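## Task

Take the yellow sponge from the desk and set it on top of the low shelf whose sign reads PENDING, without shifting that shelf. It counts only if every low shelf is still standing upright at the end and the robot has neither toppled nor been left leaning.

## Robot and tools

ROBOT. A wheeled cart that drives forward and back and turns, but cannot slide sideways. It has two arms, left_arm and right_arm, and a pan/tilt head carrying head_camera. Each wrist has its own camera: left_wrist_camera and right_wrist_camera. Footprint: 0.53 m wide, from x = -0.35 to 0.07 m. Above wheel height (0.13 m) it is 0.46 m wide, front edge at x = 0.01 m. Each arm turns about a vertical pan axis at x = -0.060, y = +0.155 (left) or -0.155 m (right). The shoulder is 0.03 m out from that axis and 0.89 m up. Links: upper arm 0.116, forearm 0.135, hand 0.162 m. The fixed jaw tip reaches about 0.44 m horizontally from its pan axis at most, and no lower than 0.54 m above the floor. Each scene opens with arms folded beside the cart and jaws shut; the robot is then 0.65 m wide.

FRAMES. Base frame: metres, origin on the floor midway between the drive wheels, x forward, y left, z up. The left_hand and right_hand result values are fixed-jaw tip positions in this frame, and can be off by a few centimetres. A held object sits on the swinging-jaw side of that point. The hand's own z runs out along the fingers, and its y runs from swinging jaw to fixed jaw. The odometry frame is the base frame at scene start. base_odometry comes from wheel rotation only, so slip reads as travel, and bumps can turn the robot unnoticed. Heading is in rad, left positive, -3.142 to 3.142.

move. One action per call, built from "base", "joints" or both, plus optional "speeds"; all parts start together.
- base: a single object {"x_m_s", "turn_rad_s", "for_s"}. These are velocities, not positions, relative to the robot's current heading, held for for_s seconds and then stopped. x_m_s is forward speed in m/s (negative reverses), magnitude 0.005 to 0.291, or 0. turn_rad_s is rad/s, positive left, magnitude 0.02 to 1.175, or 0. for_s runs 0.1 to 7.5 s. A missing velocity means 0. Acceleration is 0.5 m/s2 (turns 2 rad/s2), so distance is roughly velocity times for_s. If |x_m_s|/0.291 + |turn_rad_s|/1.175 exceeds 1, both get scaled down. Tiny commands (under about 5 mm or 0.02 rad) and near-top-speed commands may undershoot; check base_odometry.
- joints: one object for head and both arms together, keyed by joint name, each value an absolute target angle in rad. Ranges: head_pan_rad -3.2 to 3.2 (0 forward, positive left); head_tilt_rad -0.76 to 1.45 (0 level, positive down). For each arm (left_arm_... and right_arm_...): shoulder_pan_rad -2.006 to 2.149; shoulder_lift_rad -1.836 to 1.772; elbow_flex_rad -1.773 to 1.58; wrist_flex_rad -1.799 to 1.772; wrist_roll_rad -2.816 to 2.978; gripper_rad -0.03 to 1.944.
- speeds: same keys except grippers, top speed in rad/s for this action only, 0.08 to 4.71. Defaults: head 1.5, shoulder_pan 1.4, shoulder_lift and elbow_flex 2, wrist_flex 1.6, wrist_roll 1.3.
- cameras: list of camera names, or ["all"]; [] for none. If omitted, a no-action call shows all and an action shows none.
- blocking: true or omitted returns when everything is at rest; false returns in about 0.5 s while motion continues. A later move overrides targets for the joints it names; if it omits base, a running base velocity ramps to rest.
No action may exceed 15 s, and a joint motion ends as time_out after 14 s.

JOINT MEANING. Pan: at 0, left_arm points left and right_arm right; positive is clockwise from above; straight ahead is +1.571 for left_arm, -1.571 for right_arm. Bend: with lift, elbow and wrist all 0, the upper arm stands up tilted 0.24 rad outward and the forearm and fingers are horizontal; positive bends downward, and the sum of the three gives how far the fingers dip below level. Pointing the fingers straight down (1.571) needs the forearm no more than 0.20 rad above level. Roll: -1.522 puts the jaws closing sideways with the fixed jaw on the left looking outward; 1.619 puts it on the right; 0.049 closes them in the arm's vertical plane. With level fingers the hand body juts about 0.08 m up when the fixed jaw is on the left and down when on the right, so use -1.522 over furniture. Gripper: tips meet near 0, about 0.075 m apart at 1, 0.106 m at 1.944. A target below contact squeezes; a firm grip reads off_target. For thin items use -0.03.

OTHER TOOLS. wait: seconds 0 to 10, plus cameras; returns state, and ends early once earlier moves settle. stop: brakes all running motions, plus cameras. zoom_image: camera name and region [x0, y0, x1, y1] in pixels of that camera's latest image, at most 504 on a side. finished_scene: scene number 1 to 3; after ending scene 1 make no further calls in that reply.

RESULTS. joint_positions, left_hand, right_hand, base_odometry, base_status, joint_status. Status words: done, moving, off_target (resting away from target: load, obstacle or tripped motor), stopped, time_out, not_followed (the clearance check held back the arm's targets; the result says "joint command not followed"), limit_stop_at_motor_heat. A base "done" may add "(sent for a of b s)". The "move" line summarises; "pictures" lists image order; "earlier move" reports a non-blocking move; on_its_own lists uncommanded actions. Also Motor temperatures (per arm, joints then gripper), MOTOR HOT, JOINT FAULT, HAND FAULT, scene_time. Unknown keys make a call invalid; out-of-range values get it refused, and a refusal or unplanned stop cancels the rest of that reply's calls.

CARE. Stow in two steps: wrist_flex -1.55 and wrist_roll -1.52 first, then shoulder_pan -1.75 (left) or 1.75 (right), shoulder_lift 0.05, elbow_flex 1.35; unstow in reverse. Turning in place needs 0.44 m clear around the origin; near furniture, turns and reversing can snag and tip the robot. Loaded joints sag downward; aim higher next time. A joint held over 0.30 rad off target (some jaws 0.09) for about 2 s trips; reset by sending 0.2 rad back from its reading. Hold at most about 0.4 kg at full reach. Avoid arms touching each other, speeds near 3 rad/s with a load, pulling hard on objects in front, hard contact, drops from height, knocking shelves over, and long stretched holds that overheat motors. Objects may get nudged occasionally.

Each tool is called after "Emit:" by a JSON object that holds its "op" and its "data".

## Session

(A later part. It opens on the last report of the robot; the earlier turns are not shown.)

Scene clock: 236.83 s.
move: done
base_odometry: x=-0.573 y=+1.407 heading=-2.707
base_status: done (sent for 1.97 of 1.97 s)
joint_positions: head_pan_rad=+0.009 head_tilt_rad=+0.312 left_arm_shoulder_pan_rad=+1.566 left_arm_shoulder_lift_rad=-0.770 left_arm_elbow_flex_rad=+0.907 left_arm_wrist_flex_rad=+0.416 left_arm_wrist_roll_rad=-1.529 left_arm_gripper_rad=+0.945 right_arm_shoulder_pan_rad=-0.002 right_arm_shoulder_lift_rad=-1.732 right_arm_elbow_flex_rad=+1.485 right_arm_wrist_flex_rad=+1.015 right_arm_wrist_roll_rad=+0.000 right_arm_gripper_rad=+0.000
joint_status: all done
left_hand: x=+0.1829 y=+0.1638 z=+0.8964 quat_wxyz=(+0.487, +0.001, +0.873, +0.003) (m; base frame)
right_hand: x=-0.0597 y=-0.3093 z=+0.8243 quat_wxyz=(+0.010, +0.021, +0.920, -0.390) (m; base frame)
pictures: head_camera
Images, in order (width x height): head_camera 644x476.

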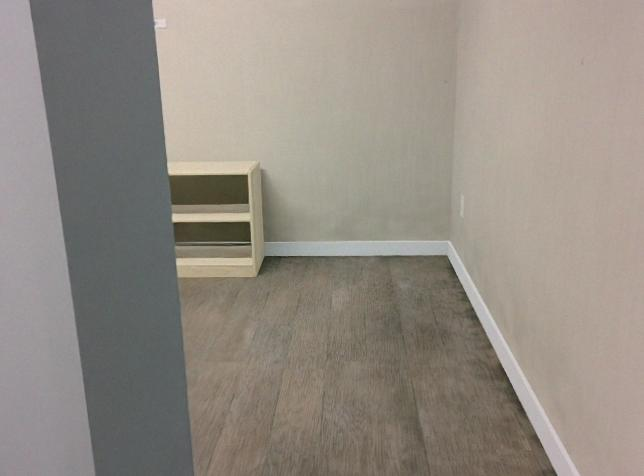

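Emit:
{"op": "move", "data": {"base": {"turn_rad_s":-0.5,"for_s":0.7}}}

Emit:
{"op": "move", "data": {"base": {"x_m_s":0.25,"for_s":1.8}}}

Emit:
{"op": "move", "data": {"base": {"turn_rad_s":0.5,"for_s":0.7}, "cameras": ["head_camera"]}}

Scene clock: 256.93 s.
move: done
base_odometry: x=-0.574 y=+1.407 heading=-3.054
base_status: done (sent for 0.7 of 0.7 s)
joint_positions: head_pan_rad=+0.009 head_tilt_rad=+0.312 left_arm_shoulder_pan_rad=+1.574 left_arm_shoulder_lift_rad=-0.770 left_arm_elbow_flex_rad=+0.907 left_arm_wrist_flex_rad=+0.416 left_arm_wrist_roll_rad=-1.529 left_arm_gripper_rad=+0.945 right_arm_shoulder_pan_rad=+0.001 right_arm_shoulder_lift_rad=-1.732 right_arm_elbow_flex_rad=+1.485 right_arm_wrist_flex_rad=+1.015 right_arm_wrist_roll_rad=+0.000 right_arm_gripper_rad=+0.000
joint_status: not commanded
left_hand: x=+0.1830 y=+0.1619 z=+0.8964 quat_wxyz=(+0.487, +0.004, +0.873, +0.001) (m; base frame)
right_hand: x=-0.0602 y=-0.3093 z=+0.8243 quat_wxyz=(+0.009, +0.023, +0.920, -0.391) (m; base frame)
pictures: none

Scene clock: 259.90 s.
move: done
base_odometry: x=-1.022 y=+1.369 heading=-3.057
base_status: done (sent for 1.8 of 1.8 s)
joint_positions: head_pan_rad=+0.009 head_tilt_rad=+0.312 left_arm_shoulder_pan_rad=+1.574 left_arm_shoulder_lift_rad=-0.770 left_arm_elbow_flex_rad=+0.907 left_arm_wrist_flex_rad=+0.416 left_arm_wrist_roll_rad=-1.529 left_arm_gripper_rad=+0.945 right_arm_shoulder_pan_rad=+0.000 right_arm_shoulder_lift_rad=-1.732 right_arm_elbow_flex_rad=+1.485 right_arm_wrist_flex_rad=+1.015 right_arm_wrist_roll_rad=+0.000 right_arm_gripper_rad=+0.000
joint_status: not commanded
left_hand: x=+0.1830 y=+0.1619 z=+0.8964 quat_wxyz=(+0.487, +0.004, +0.873, +0.001) (m; base frame)
right_hand: x=-0.0599 y=-0.3093 z=+0.8243 quat_wxyz=(+0.010, +0.022, +0.920, -0.391) (m; base frame)
pictures: none

Scene clock: 261.23 s.
move: done
base_odometry: x=-1.021 y=+1.369 heading=-2.707
base_status: done (sent for 0.7 of 0.7 s)
joint_positions: head_pan_rad=+0.009 head_tilt_rad=+0.312 left_arm_shoulder_pan_rad=+1.569 left_arm_shoulder_lift_rad=-0.770 left_arm_elbow_flex_rad=+0.907 left_arm_wrist_flex_rad=+0.416 left_arm_wrist_roll_rad=-1.529 left_arm_gripper_rad=+0.945 right_arm_shoulder_pan_rad=-0.002 right_arm_shoulder_lift_rad=-1.732 right_arm_elbow_flex_rad=+1.485 right_arm_wrist_flex_rad=+1.015 right_arm_wrist_roll_rad=+0.000 right_arm_gripper_rad=+0.000
joint_status: not commanded
left_hand: x=+0.1830 y=+0.1631 z=+0.8964 quat_wxyz=(+0.487, +0.002, +0.873, +0.002) (m; base frame)
right_hand: x=-0.0597 y=-0.3093 z=+0.8243 quat_wxyz=(+0.010, +0.021, +0.920, -0.390) (m; base frame)
pictures: head_camera
Images, in order (width x height): head_camera 644x476.

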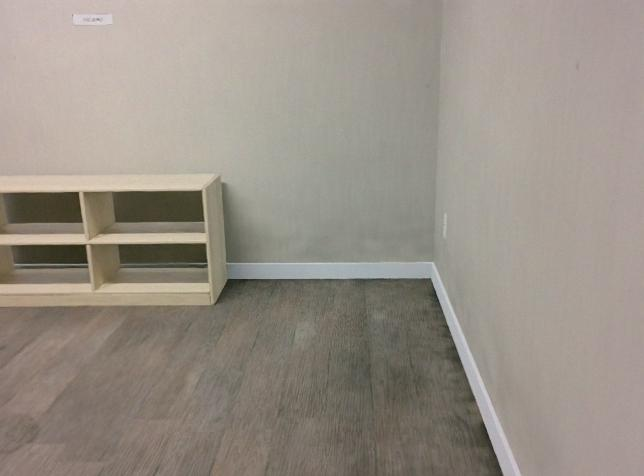

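Emit:
{"op": "zoom_image", "data": {"camera": "head_camera", "region": [50, 0, 140, 50]}}

Scaled by 5.600.

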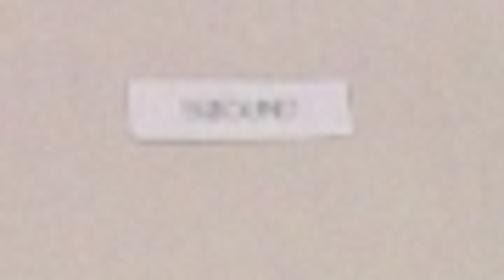

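Emit:
{"op": "move", "data": {"joints": {"head_pan_rad":0.9,"head_tilt_rad":0.2}, "cameras": ["head_camera"]}}

Emit:
{"op": "move", "data": {"base": {"x_m_s":0.25,"for_s":4}, "joints": {"head_pan_rad":1.5}, "cameras": ["head_camera"]}}

Scene clock: 270.23 s.
move: done
base_odometry: x=-1.021 y=+1.369 heading=-2.707
base_status: not commanded
joint_positions: head_pan_rad=+0.890 head_tilt_rad=+0.212 left_arm_shoulder_pan_rad=+1.569 left_arm_shoulder_lift_rad=-0.770 left_arm_elbow_flex_rad=+0.907 left_arm_wrist_flex_rad=+0.416 left_arm_wrist_roll_rad=-1.529 left_arm_gripper_rad=+0.945 right_arm_shoulder_pan_rad=-0.002 right_arm_shoulder_lift_rad=-1.732 right_arm_elbow_flex_rad=+1.485 right_arm_wrist_flex_rad=+1.015 right_arm_wrist_roll_rad=+0.000 right_arm_gripper_rad=+0.000
joint_status: all done
left_hand: x=+0.1830 y=+0.1631 z=+0.8964 quat_wxyz=(+0.487, +0.002, +0.873, +0.002) (m; base frame)
right_hand: x=-0.0597 y=-0.3093 z=+0.8243 quat_wxyz=(+0.010, +0.021, +0.920, -0.390) (m; base frame)
pictures: head_camera
Images, in order (width x height): head_camera 644x476.

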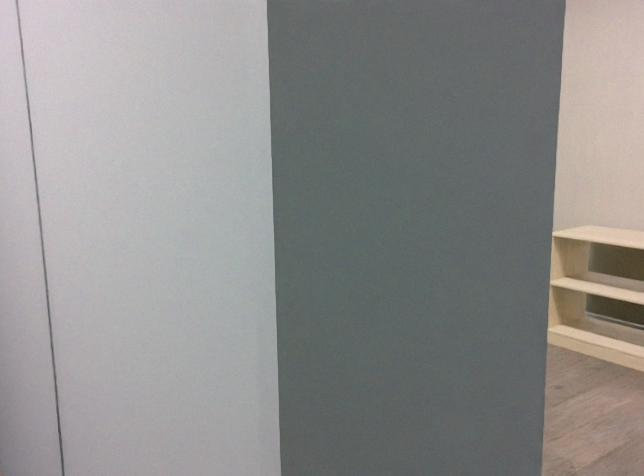

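Scene clock: 275.40 s.
move: done
base_odometry: x=-1.929 y=+0.949 heading=-2.709
base_status: done (sent for 4 of 4 s)
joint_positions: head_pan_rad=+1.489 head_tilt_rad=+0.212 left_arm_shoulder_pan_rad=+1.569 left_arm_shoulder_lift_rad=-0.770 left_arm_elbow_flex_rad=+0.907 left_arm_wrist_flex_rad=+0.416 left_arm_wrist_roll_rad=-1.529 left_arm_gripper_rad=+0.945 right_arm_shoulder_pan_rad=+0.001 right_arm_shoulder_lift_rad=-1.732 right_arm_elbow_flex_rad=+1.485 right_arm_wrist_flex_rad=+1.015 right_arm_wrist_roll_rad=+0.000 right_arm_gripper_rad=+0.000
joint_status: all done
left_hand: x=+0.1830 y=+0.1631 z=+0.8964 quat_wxyz=(+0.487, +0.002, +0.873, +0.002) (m; base frame)
right_hand: x=-0.0602 y=-0.3093 z=+0.8243 quat_wxyz=(+0.009, +0.023, +0.920, -0.391) (m; base frame)
pictures: head_camera
Images, in order (width x height): head_camera 644x476.

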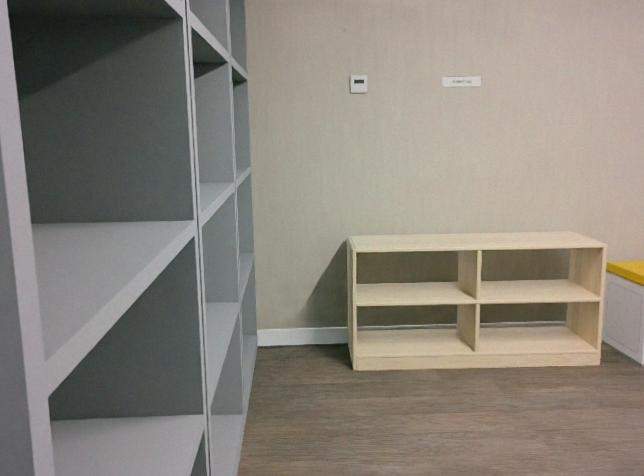

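Emit:
{"op": "zoom_image", "data": {"camera": "head_camera", "region": [420, 60, 510, 110]}}

Scaled by 5.600.

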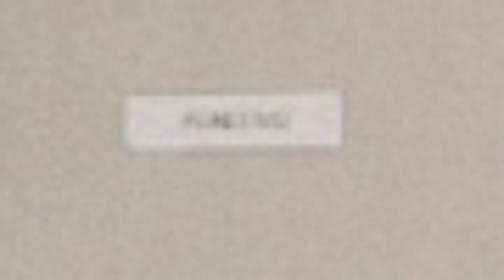

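Emit:
{"op": "move", "data": {"base": {"x_m_s":0.25,"for_s":4.05}}}

Emit:
{"op": "move", "data": {"base": {"turn_rad_s":0.8,"for_s":1.96}, "joints": {"head_pan_rad":0,"head_tilt_rad":0.4}}}

Emit:
{"op": "move", "data": {"base": {"x_m_s":0.25,"for_s":7.4}, "joints": {"head_tilt_rad":0.7}, "cameras": ["head_camera"]}}

Scene clock: 302.47 s.
move: done
base_odometry: x=-2.851 y=+0.520 heading=-2.705
base_status: done (sent for 4.07 of 4.07 s)
joint_positions: head_pan_rad=+1.490 head_tilt_rad=+0.212 left_arm_shoulder_pan_rad=+1.569 left_arm_shoulder_lift_rad=-0.770 left_arm_elbow_flex_rad=+0.907 left_arm_wrist_flex_rad=+0.416 left_arm_wrist_roll_rad=-1.529 left_arm_gripper_rad=+0.945 right_arm_shoulder_pan_rad=+0.000 right_arm_shoulder_lift_rad=-1.732 right_arm_elbow_flex_rad=+1.485 right_arm_wrist_flex_rad=+1.015 right_arm_wrist_roll_rad=+0.000 right_arm_gripper_rad=+0.000
joint_status: not commanded
left_hand: x=+0.1830 y=+0.1631 z=+0.8964 quat_wxyz=(+0.487, +0.002, +0.873, +0.002) (m; base frame)
right_hand: x=-0.0599 y=-0.3093 z=+0.8243 quat_wxyz=(+0.010, +0.022, +0.920, -0.391) (m; base frame)
pictures: none

Scene clock: 305.20 s.
move: done
base_odometry: x=-2.851 y=+0.521 heading=-1.134
base_status: done (sent for 1.97 of 1.97 s)
joint_positions: head_pan_rad=+0.009 head_tilt_rad=+0.393 left_arm_shoulder_pan_rad=+1.566 left_arm_shoulder_lift_rad=-0.770 left_arm_elbow_flex_rad=+0.907 left_arm_wrist_flex_rad=+0.416 left_arm_wrist_roll_rad=-1.529 left_arm_gripper_rad=+0.945 right_arm_shoulder_pan_rad=-0.004 right_arm_shoulder_lift_rad=-1.732 right_arm_elbow_flex_rad=+1.485 right_arm_wrist_flex_rad=+1.015 right_arm_wrist_roll_rad=+0.000 right_arm_gripper_rad=+0.000
joint_status: all done
left_hand: x=+0.1829 y=+0.1638 z=+0.8964 quat_wxyz=(+0.487, +0.001, +0.873, +0.003) (m; base frame)
right_hand: x=-0.0595 y=-0.3093 z=+0.8243 quat_wxyz=(+0.010, +0.021, +0.920, -0.390) (m; base frame)
pictures: none

Scene clock: 313.77 s.
move: done
base_odometry: x=-2.068 y=-1.156 heading=-1.134
base_status: done (sent for 7.4 of 7.4 s)
joint_positions: head_pan_rad=+0.009 head_tilt_rad=+0.693 left_arm_shoulder_pan_rad=+1.566 left_arm_shoulder_lift_rad=-0.770 left_arm_elbow_flex_rad=+0.907 left_arm_wrist_flex_rad=+0.416 left_arm_wrist_roll_rad=-1.529 left_arm_gripper_rad=+0.945 right_arm_shoulder_pan_rad=+0.001 right_arm_shoulder_lift_rad=-1.732 right_arm_elbow_flex_rad=+1.485 right_arm_wrist_flex_rad=+1.015 right_arm_wrist_roll_rad=+0.000 right_arm_gripper_rad=+0.000
joint_status: all done
left_hand: x=+0.1829 y=+0.1638 z=+0.8964 quat_wxyz=(+0.487, +0.001, +0.873, +0.003) (m; base frame)
right_hand: x=-0.0602 y=-0.3093 z=+0.8243 quat_wxyz=(+0.009, +0.023, +0.920, -0.391) (m; base frame)
pictures: head_camera
Images, in order (width x height): head_camera 644x476.

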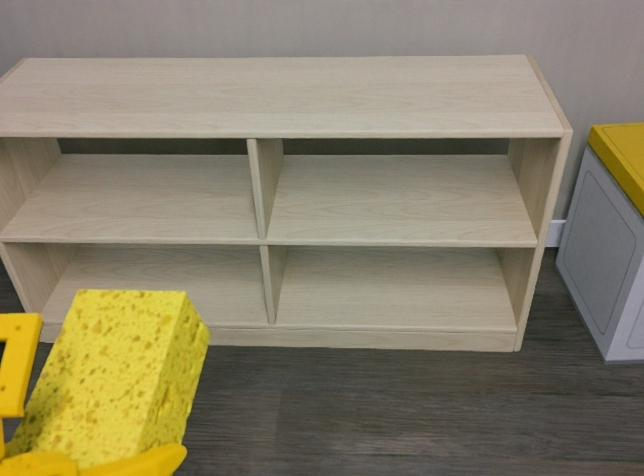

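Emit:
{"op": "move", "data": {"base": {"x_m_s":0.22,"for_s":3.5}, "joints": {"head_tilt_rad":1.0,"left_arm_wrist_roll_rad":-1.78}, "cameras": ["head_camera"]}}

Scene clock: 324.33 s.
move: done
base_odometry: x=-1.742 y=-1.854 heading=-1.132
base_status: done (sent for 3.5 of 3.5 s)
joint_positions: head_pan_rad=+0.009 head_tilt_rad=+0.994 left_arm_shoulder_pan_rad=+1.566 left_arm_shoulder_lift_rad=-0.770 left_arm_elbow_flex_rad=+0.907 left_arm_wrist_flex_rad=+0.416 left_arm_wrist_roll_rad=-1.776 left_arm_gripper_rad=+0.945 right_arm_shoulder_pan_rad=+0.004 right_arm_shoulder_lift_rad=-1.732 right_arm_elbow_flex_rad=+1.485 right_arm_wrist_flex_rad=+1.015 right_arm_wrist_roll_rad=+0.000 right_arm_gripper_rad=+0.000
joint_status: all done
left_hand: x=+0.1840 y=+0.1636 z=+0.8981 quat_wxyz=(+0.483, +0.108, +0.867, +0.063) (m; base frame)
right_hand: x=-0.0607 y=-0.3093 z=+0.8243 quat_wxyz=(+0.009, +0.024, +0.920, -0.391) (m; base frame)
pictures: head_camera
Images, in order (width x height): head_camera 644x476.

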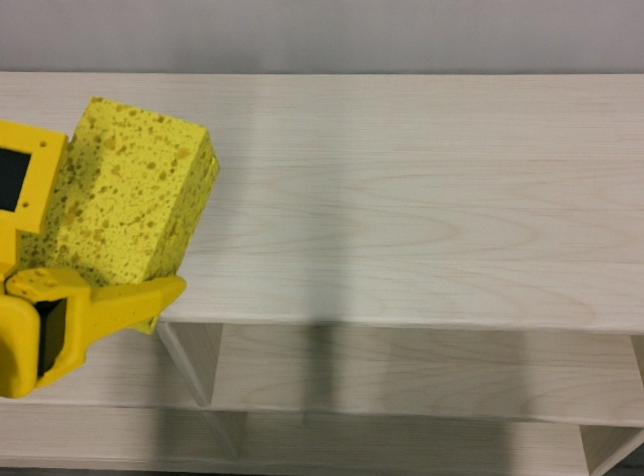

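Emit:
{"op": "move", "data": {"base": {"x_m_s":0.08,"for_s":1.65}}}

Emit:
{"op": "move", "data": {"joints": {"left_arm_shoulder_lift_rad":1.25,"left_arm_elbow_flex_rad":-0.5,"left_arm_wrist_flex_rad":-0.05}, "speeds": {"left_arm_shoulder_lift_rad":1.0,"left_arm_elbow_flex_rad":0.7,"left_arm_wrist_flex_rad":0.25}, "cameras": ["head_camera"]}}

Emit:
{"op": "move", "data": {"joints": {"left_arm_shoulder_lift_rad":1.5,"left_arm_elbow_flex_rad":-0.56,"left_arm_wrist_flex_rad":-0.22}, "speeds": {"left_arm_shoulder_lift_rad":0.3,"left_arm_elbow_flex_rad":0.3,"left_arm_wrist_flex_rad":0.3}, "cameras": ["head_camera"]}}

Scene clock: 337.03 s.
move: done
base_odometry: x=-1.685 y=-1.975 heading=-1.131
base_status: done (sent for 1.67 of 1.67 s)
joint_positions: head_pan_rad=+0.009 head_tilt_rad=+0.994 left_arm_shoulder_pan_rad=+1.566 left_arm_shoulder_lift_rad=-0.770 left_arm_elbow_flex_rad=+0.907 left_arm_wrist_flex_rad=+0.416 left_arm_wrist_roll_rad=-1.776 left_arm_gripper_rad=+0.945 right_arm_shoulder_pan_rad=+0.000 right_arm_shoulder_lift_rad=-1.732 right_arm_elbow_flex_rad=+1.485 right_arm_wrist_flex_rad=+1.015 right_arm_wrist_roll_rad=+0.000 right_arm_gripper_rad=+0.000
joint_status: not commanded
left_hand: x=+0.1840 y=+0.1636 z=+0.8981 quat_wxyz=(+0.483, +0.108, +0.867, +0.063) (m; base frame)
right_hand: x=-0.0599 y=-0.3093 z=+0.8243 quat_wxyz=(+0.010, +0.022, +0.920, -0.391) (m; base frame)
pictures: none

Scene clock: 339.80 s.
move: done
base_odometry: x=-1.685 y=-1.975 heading=-1.131
base_status: not commanded
joint_positions: head_pan_rad=+0.009 head_tilt_rad=+0.994 left_arm_shoulder_pan_rad=+1.566 left_arm_shoulder_lift_rad=+1.268 left_arm_elbow_flex_rad=-0.466 left_arm_wrist_flex_rad=-0.035 left_arm_wrist_roll_rad=-1.776 left_arm_gripper_rad=+0.945 right_arm_shoulder_pan_rad=+0.000 right_arm_shoulder_lift_rad=-1.732 right_arm_elbow_flex_rad=+1.485 right_arm_wrist_flex_rad=+1.015 right_arm_wrist_roll_rad=+0.000 right_arm_gripper_rad=+0.000
joint_status: all done
left_hand: x=+0.3005 y=+0.1641 z=+0.6974 quat_wxyz=(+0.388, +0.114, +0.913, +0.050) (m; base frame)
right_hand: x=-0.0599 y=-0.3093 z=+0.8243 quat_wxyz=(+0.010, +0.022, +0.920, -0.391) (m; base frame)
pictures: head_camera
Images, in order (width x height): head_camera 644x476.

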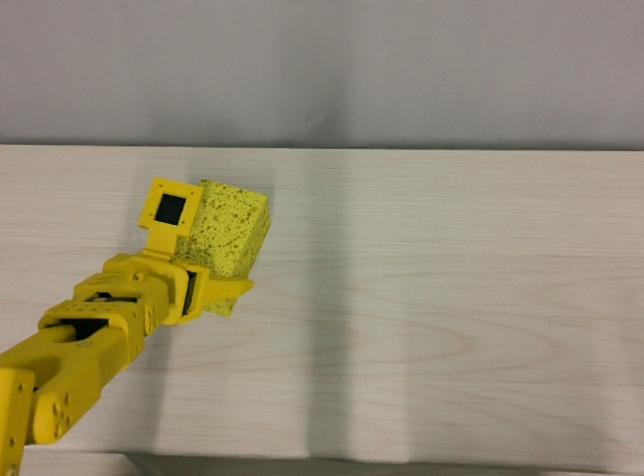

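Scene clock: 341.10 s.
move: done
base_odometry: x=-1.685 y=-1.975 heading=-1.131
base_status: not commanded
joint_positions: head_pan_rad=+0.009 head_tilt_rad=+0.994 left_arm_shoulder_pan_rad=+1.566 left_arm_shoulder_lift_rad=+1.515 left_arm_elbow_flex_rad=-0.530 left_arm_wrist_flex_rad=-0.205 left_arm_wrist_roll_rad=-1.776 left_arm_gripper_rad=+0.945 right_arm_shoulder_pan_rad=+0.000 right_arm_shoulder_lift_rad=-1.732 right_arm_elbow_flex_rad=+1.485 right_arm_wrist_flex_rad=+1.015 right_arm_wrist_roll_rad=+0.000 right_arm_gripper_rad=+0.000
joint_status: all done
left_hand: x=+0.2788 y=+0.1640 z=+0.6513 quat_wxyz=(+0.382, +0.115, +0.916, +0.050) (m; base frame)
right_hand: x=-0.0599 y=-0.3093 z=+0.8243 quat_wxyz=(+0.010, +0.022, +0.920, -0.391) (m; base frame)
pictures: head_camera
Images, in order (width x height): head_camera 644x476.

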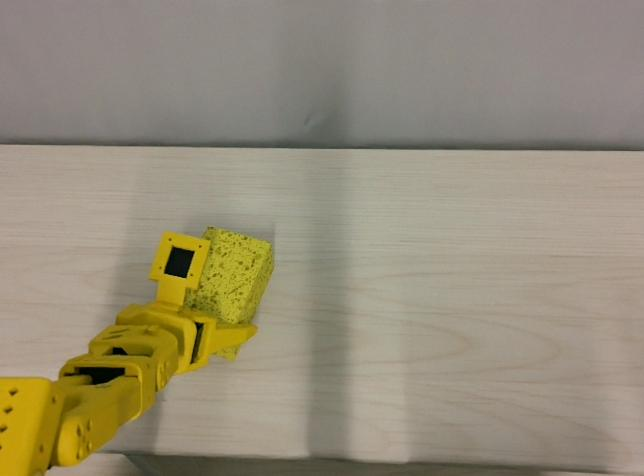

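Emit:
{"op": "move", "data": {"joints": {"left_arm_shoulder_lift_rad":1.62,"left_arm_elbow_flex_rad":-0.57,"left_arm_wrist_flex_rad":-0.28}, "speeds": {"left_arm_shoulder_lift_rad":0.2,"left_arm_elbow_flex_rad":0.2,"left_arm_wrist_flex_rad":0.2}, "cameras": ["head_camera"]}}

Scene clock: 350.23 s.
move: done
base_odometry: x=-1.685 y=-1.975 heading=-1.131
base_status: not commanded
joint_positions: head_pan_rad=+0.009 head_tilt_rad=+0.994 left_arm_shoulder_pan_rad=+1.565 left_arm_shoulder_lift_rad=+1.613 left_arm_elbow_flex_rad=-0.562 left_arm_wrist_flex_rad=-0.283 left_arm_wrist_roll_rad=-1.771 left_arm_gripper_rad=+0.945 right_arm_shoulder_pan_rad=+0.000 right_arm_shoulder_lift_rad=-1.732 right_arm_elbow_flex_rad=+1.485 right_arm_wrist_flex_rad=+1.015 right_arm_wrist_roll_rad=+0.000 right_arm_gripper_rad=+0.000
joint_status: all done
left_hand: x=+0.2700 y=+0.1645 z=+0.6367 quat_wxyz=(+0.388, +0.111, +0.914, +0.050) (m; base frame)
right_hand: x=-0.0599 y=-0.3093 z=+0.8243 quat_wxyz=(+0.010, +0.022, +0.920, -0.391) (m; base frame)
pictures: head_camera
Images, in order (width x height): head_camera 644x476.

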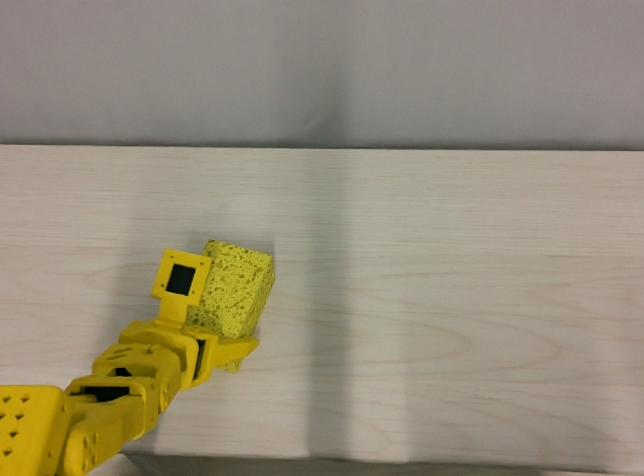

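Emit:
{"op": "move", "data": {"joints": {"left_arm_shoulder_lift_rad":1.68,"left_arm_wrist_flex_rad":-0.28,"left_arm_elbow_flex_rad":-0.56}, "speeds": {"left_arm_shoulder_lift_rad":0.2,"left_arm_elbow_flex_rad":0.2}, "cameras": ["head_camera"]}}

Scene clock: 359.10 s.
move: done
base_odometry: x=-1.685 y=-1.975 heading=-1.131
base_status: not commanded
joint_positions: head_pan_rad=+0.009 head_tilt_rad=+0.994 left_arm_shoulder_pan_rad=+1.565 left_arm_shoulder_lift_rad=+1.625 left_arm_elbow_flex_rad=-0.570 left_arm_wrist_flex_rad=-0.283 left_arm_wrist_roll_rad=-1.771 left_arm_gripper_rad=+0.945 right_arm_shoulder_pan_rad=+0.000 right_arm_shoulder_lift_rad=-1.732 right_arm_elbow_flex_rad=+1.485 right_arm_wrist_flex_rad=+1.015 right_arm_wrist_roll_rad=+0.000 right_arm_gripper_rad=+0.000
joint_status: all done
left_hand: x=+0.2686 y=+0.1645 z=+0.6345 quat_wxyz=(+0.386, +0.112, +0.914, +0.049) (m; base frame)
right_hand: x=-0.0599 y=-0.3093 z=+0.8243 quat_wxyz=(+0.010, +0.022, +0.920, -0.391) (m; base frame)
pictures: head_camera
Images, in order (width x height): head_camera 644x476.

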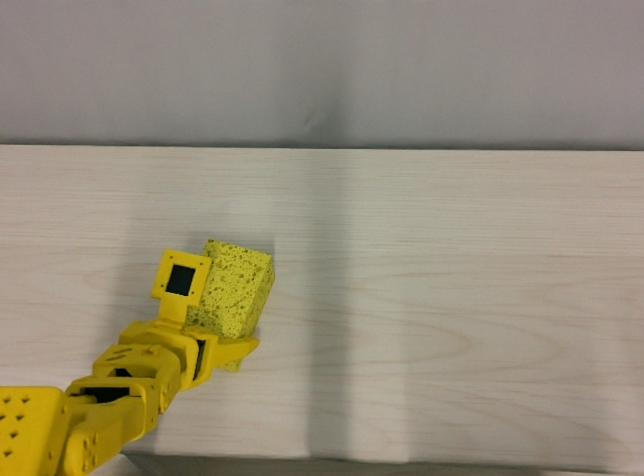

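Contact. Release.

Emit:
{"op": "move", "data": {"joints": {"left_arm_shoulder_lift_rad":1.61,"left_arm_gripper_rad":1.15}}}

Emit:
{"op": "move", "data": {"joints": {"left_arm_gripper_rad":1.8}}}

Emit:
{"op": "move", "data": {"joints": {"left_arm_shoulder_lift_rad":1.0,"left_arm_elbow_flex_rad":-0.45}, "speeds": {"left_arm_shoulder_lift_rad":0.5,"left_arm_elbow_flex_rad":0.2}, "cameras": ["head_camera"]}}

Scene clock: 367.63 s.
move: done
base_odometry: x=-1.685 y=-1.975 heading=-1.131
base_status: not commanded
joint_positions: head_pan_rad=+0.009 head_tilt_rad=+0.994 left_arm_shoulder_pan_rad=+1.569 left_arm_shoulder_lift_rad=+1.627 left_arm_elbow_flex_rad=-0.558 left_arm_wrist_flex_rad=-0.273 left_arm_wrist_roll_rad=-1.782 left_arm_gripper_rad=+1.146 right_arm_shoulder_pan_rad=+0.000 right_arm_shoulder_lift_rad=-1.732 right_arm_elbow_flex_rad=+1.485 right_arm_wrist_flex_rad=+1.015 right_arm_wrist_roll_rad=+0.000 right_arm_gripper_rad=+0.000
joint_status: all done
left_hand: x=+0.2643 y=+0.1630 z=+0.6306 quat_wxyz=(+0.375, +0.119, +0.918, +0.049) (m; base frame)
right_hand: x=-0.0599 y=-0.3093 z=+0.8243 quat_wxyz=(+0.010, +0.022, +0.920, -0.391) (m; base frame)
pictures: none

Scene clock: 368.50 s.
move: done
base_odometry: x=-1.685 y=-1.975 heading=-1.131
base_status: not commanded
joint_positions: head_pan_rad=+0.009 head_tilt_rad=+0.994 left_arm_shoulder_pan_rad=+1.569 left_arm_shoulder_lift_rad=+1.627 left_arm_elbow_flex_rad=-0.558 left_arm_wrist_flex_rad=-0.273 left_arm_wrist_roll_rad=-1.782 left_arm_gripper_rad=+1.792 right_arm_shoulder_pan_rad=+0.000 right_arm_shoulder_lift_rad=-1.732 right_arm_elbow_flex_rad=+1.485 right_arm_wrist_flex_rad=+1.015 right_arm_wrist_roll_rad=+0.000 right_arm_gripper_rad=+0.000
joint_status: all done
left_hand: x=+0.2643 y=+0.1630 z=+0.6306 quat_wxyz=(+0.375, +0.119, +0.918, +0.049) (m; base frame)
right_hand: x=-0.0599 y=-0.3093 z=+0.8243 quat_wxyz=(+0.010, +0.022, +0.920, -0.391) (m; base frame)
pictures: none

Scene clock: 370.27 s.
move: done
base_odometry: x=-1.685 y=-1.975 heading=-1.131
base_status: not commanded
joint_positions: head_pan_rad=+0.009 head_tilt_rad=+0.994 left_arm_shoulder_pan_rad=+1.569 left_arm_shoulder_lift_rad=+1.070 left_arm_elbow_flex_rad=-0.450 left_arm_wrist_flex_rad=-0.273 left_arm_wrist_roll_rad=-1.782 left_arm_gripper_rad=+1.792 right_arm_shoulder_pan_rad=+0.000 right_arm_shoulder_lift_rad=-1.732 right_arm_elbow_flex_rad=+1.485 right_arm_wrist_flex_rad=+1.015 right_arm_wrist_roll_rad=+0.000 right_arm_gripper_rad=+0.000
joint_status: all done
left_hand: x=+0.3470 y=+0.1631 z=+0.7966 quat_wxyz=(+0.570, +0.105, +0.812, +0.075) (m; base frame)
right_hand: x=-0.0599 y=-0.3093 z=+0.8243 quat_wxyz=(+0.010, +0.022, +0.920, -0.391) (m; base frame)
pictures: head_camera
Images, in order (width x height): head_camera 644x476.

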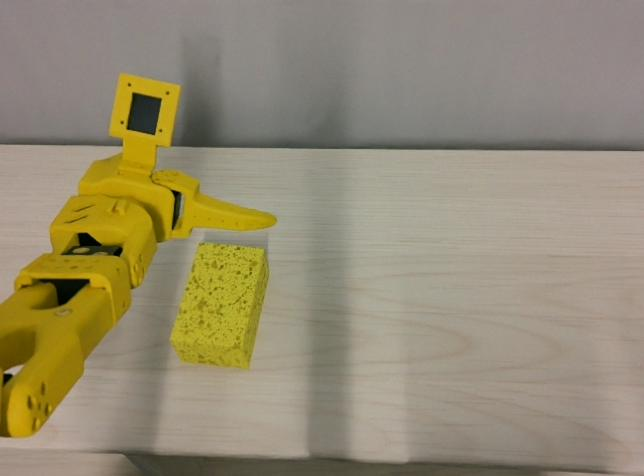

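Emit:
{"op": "finished_scene", "data": {"scene": 3}}

The scene is finished: the task was done.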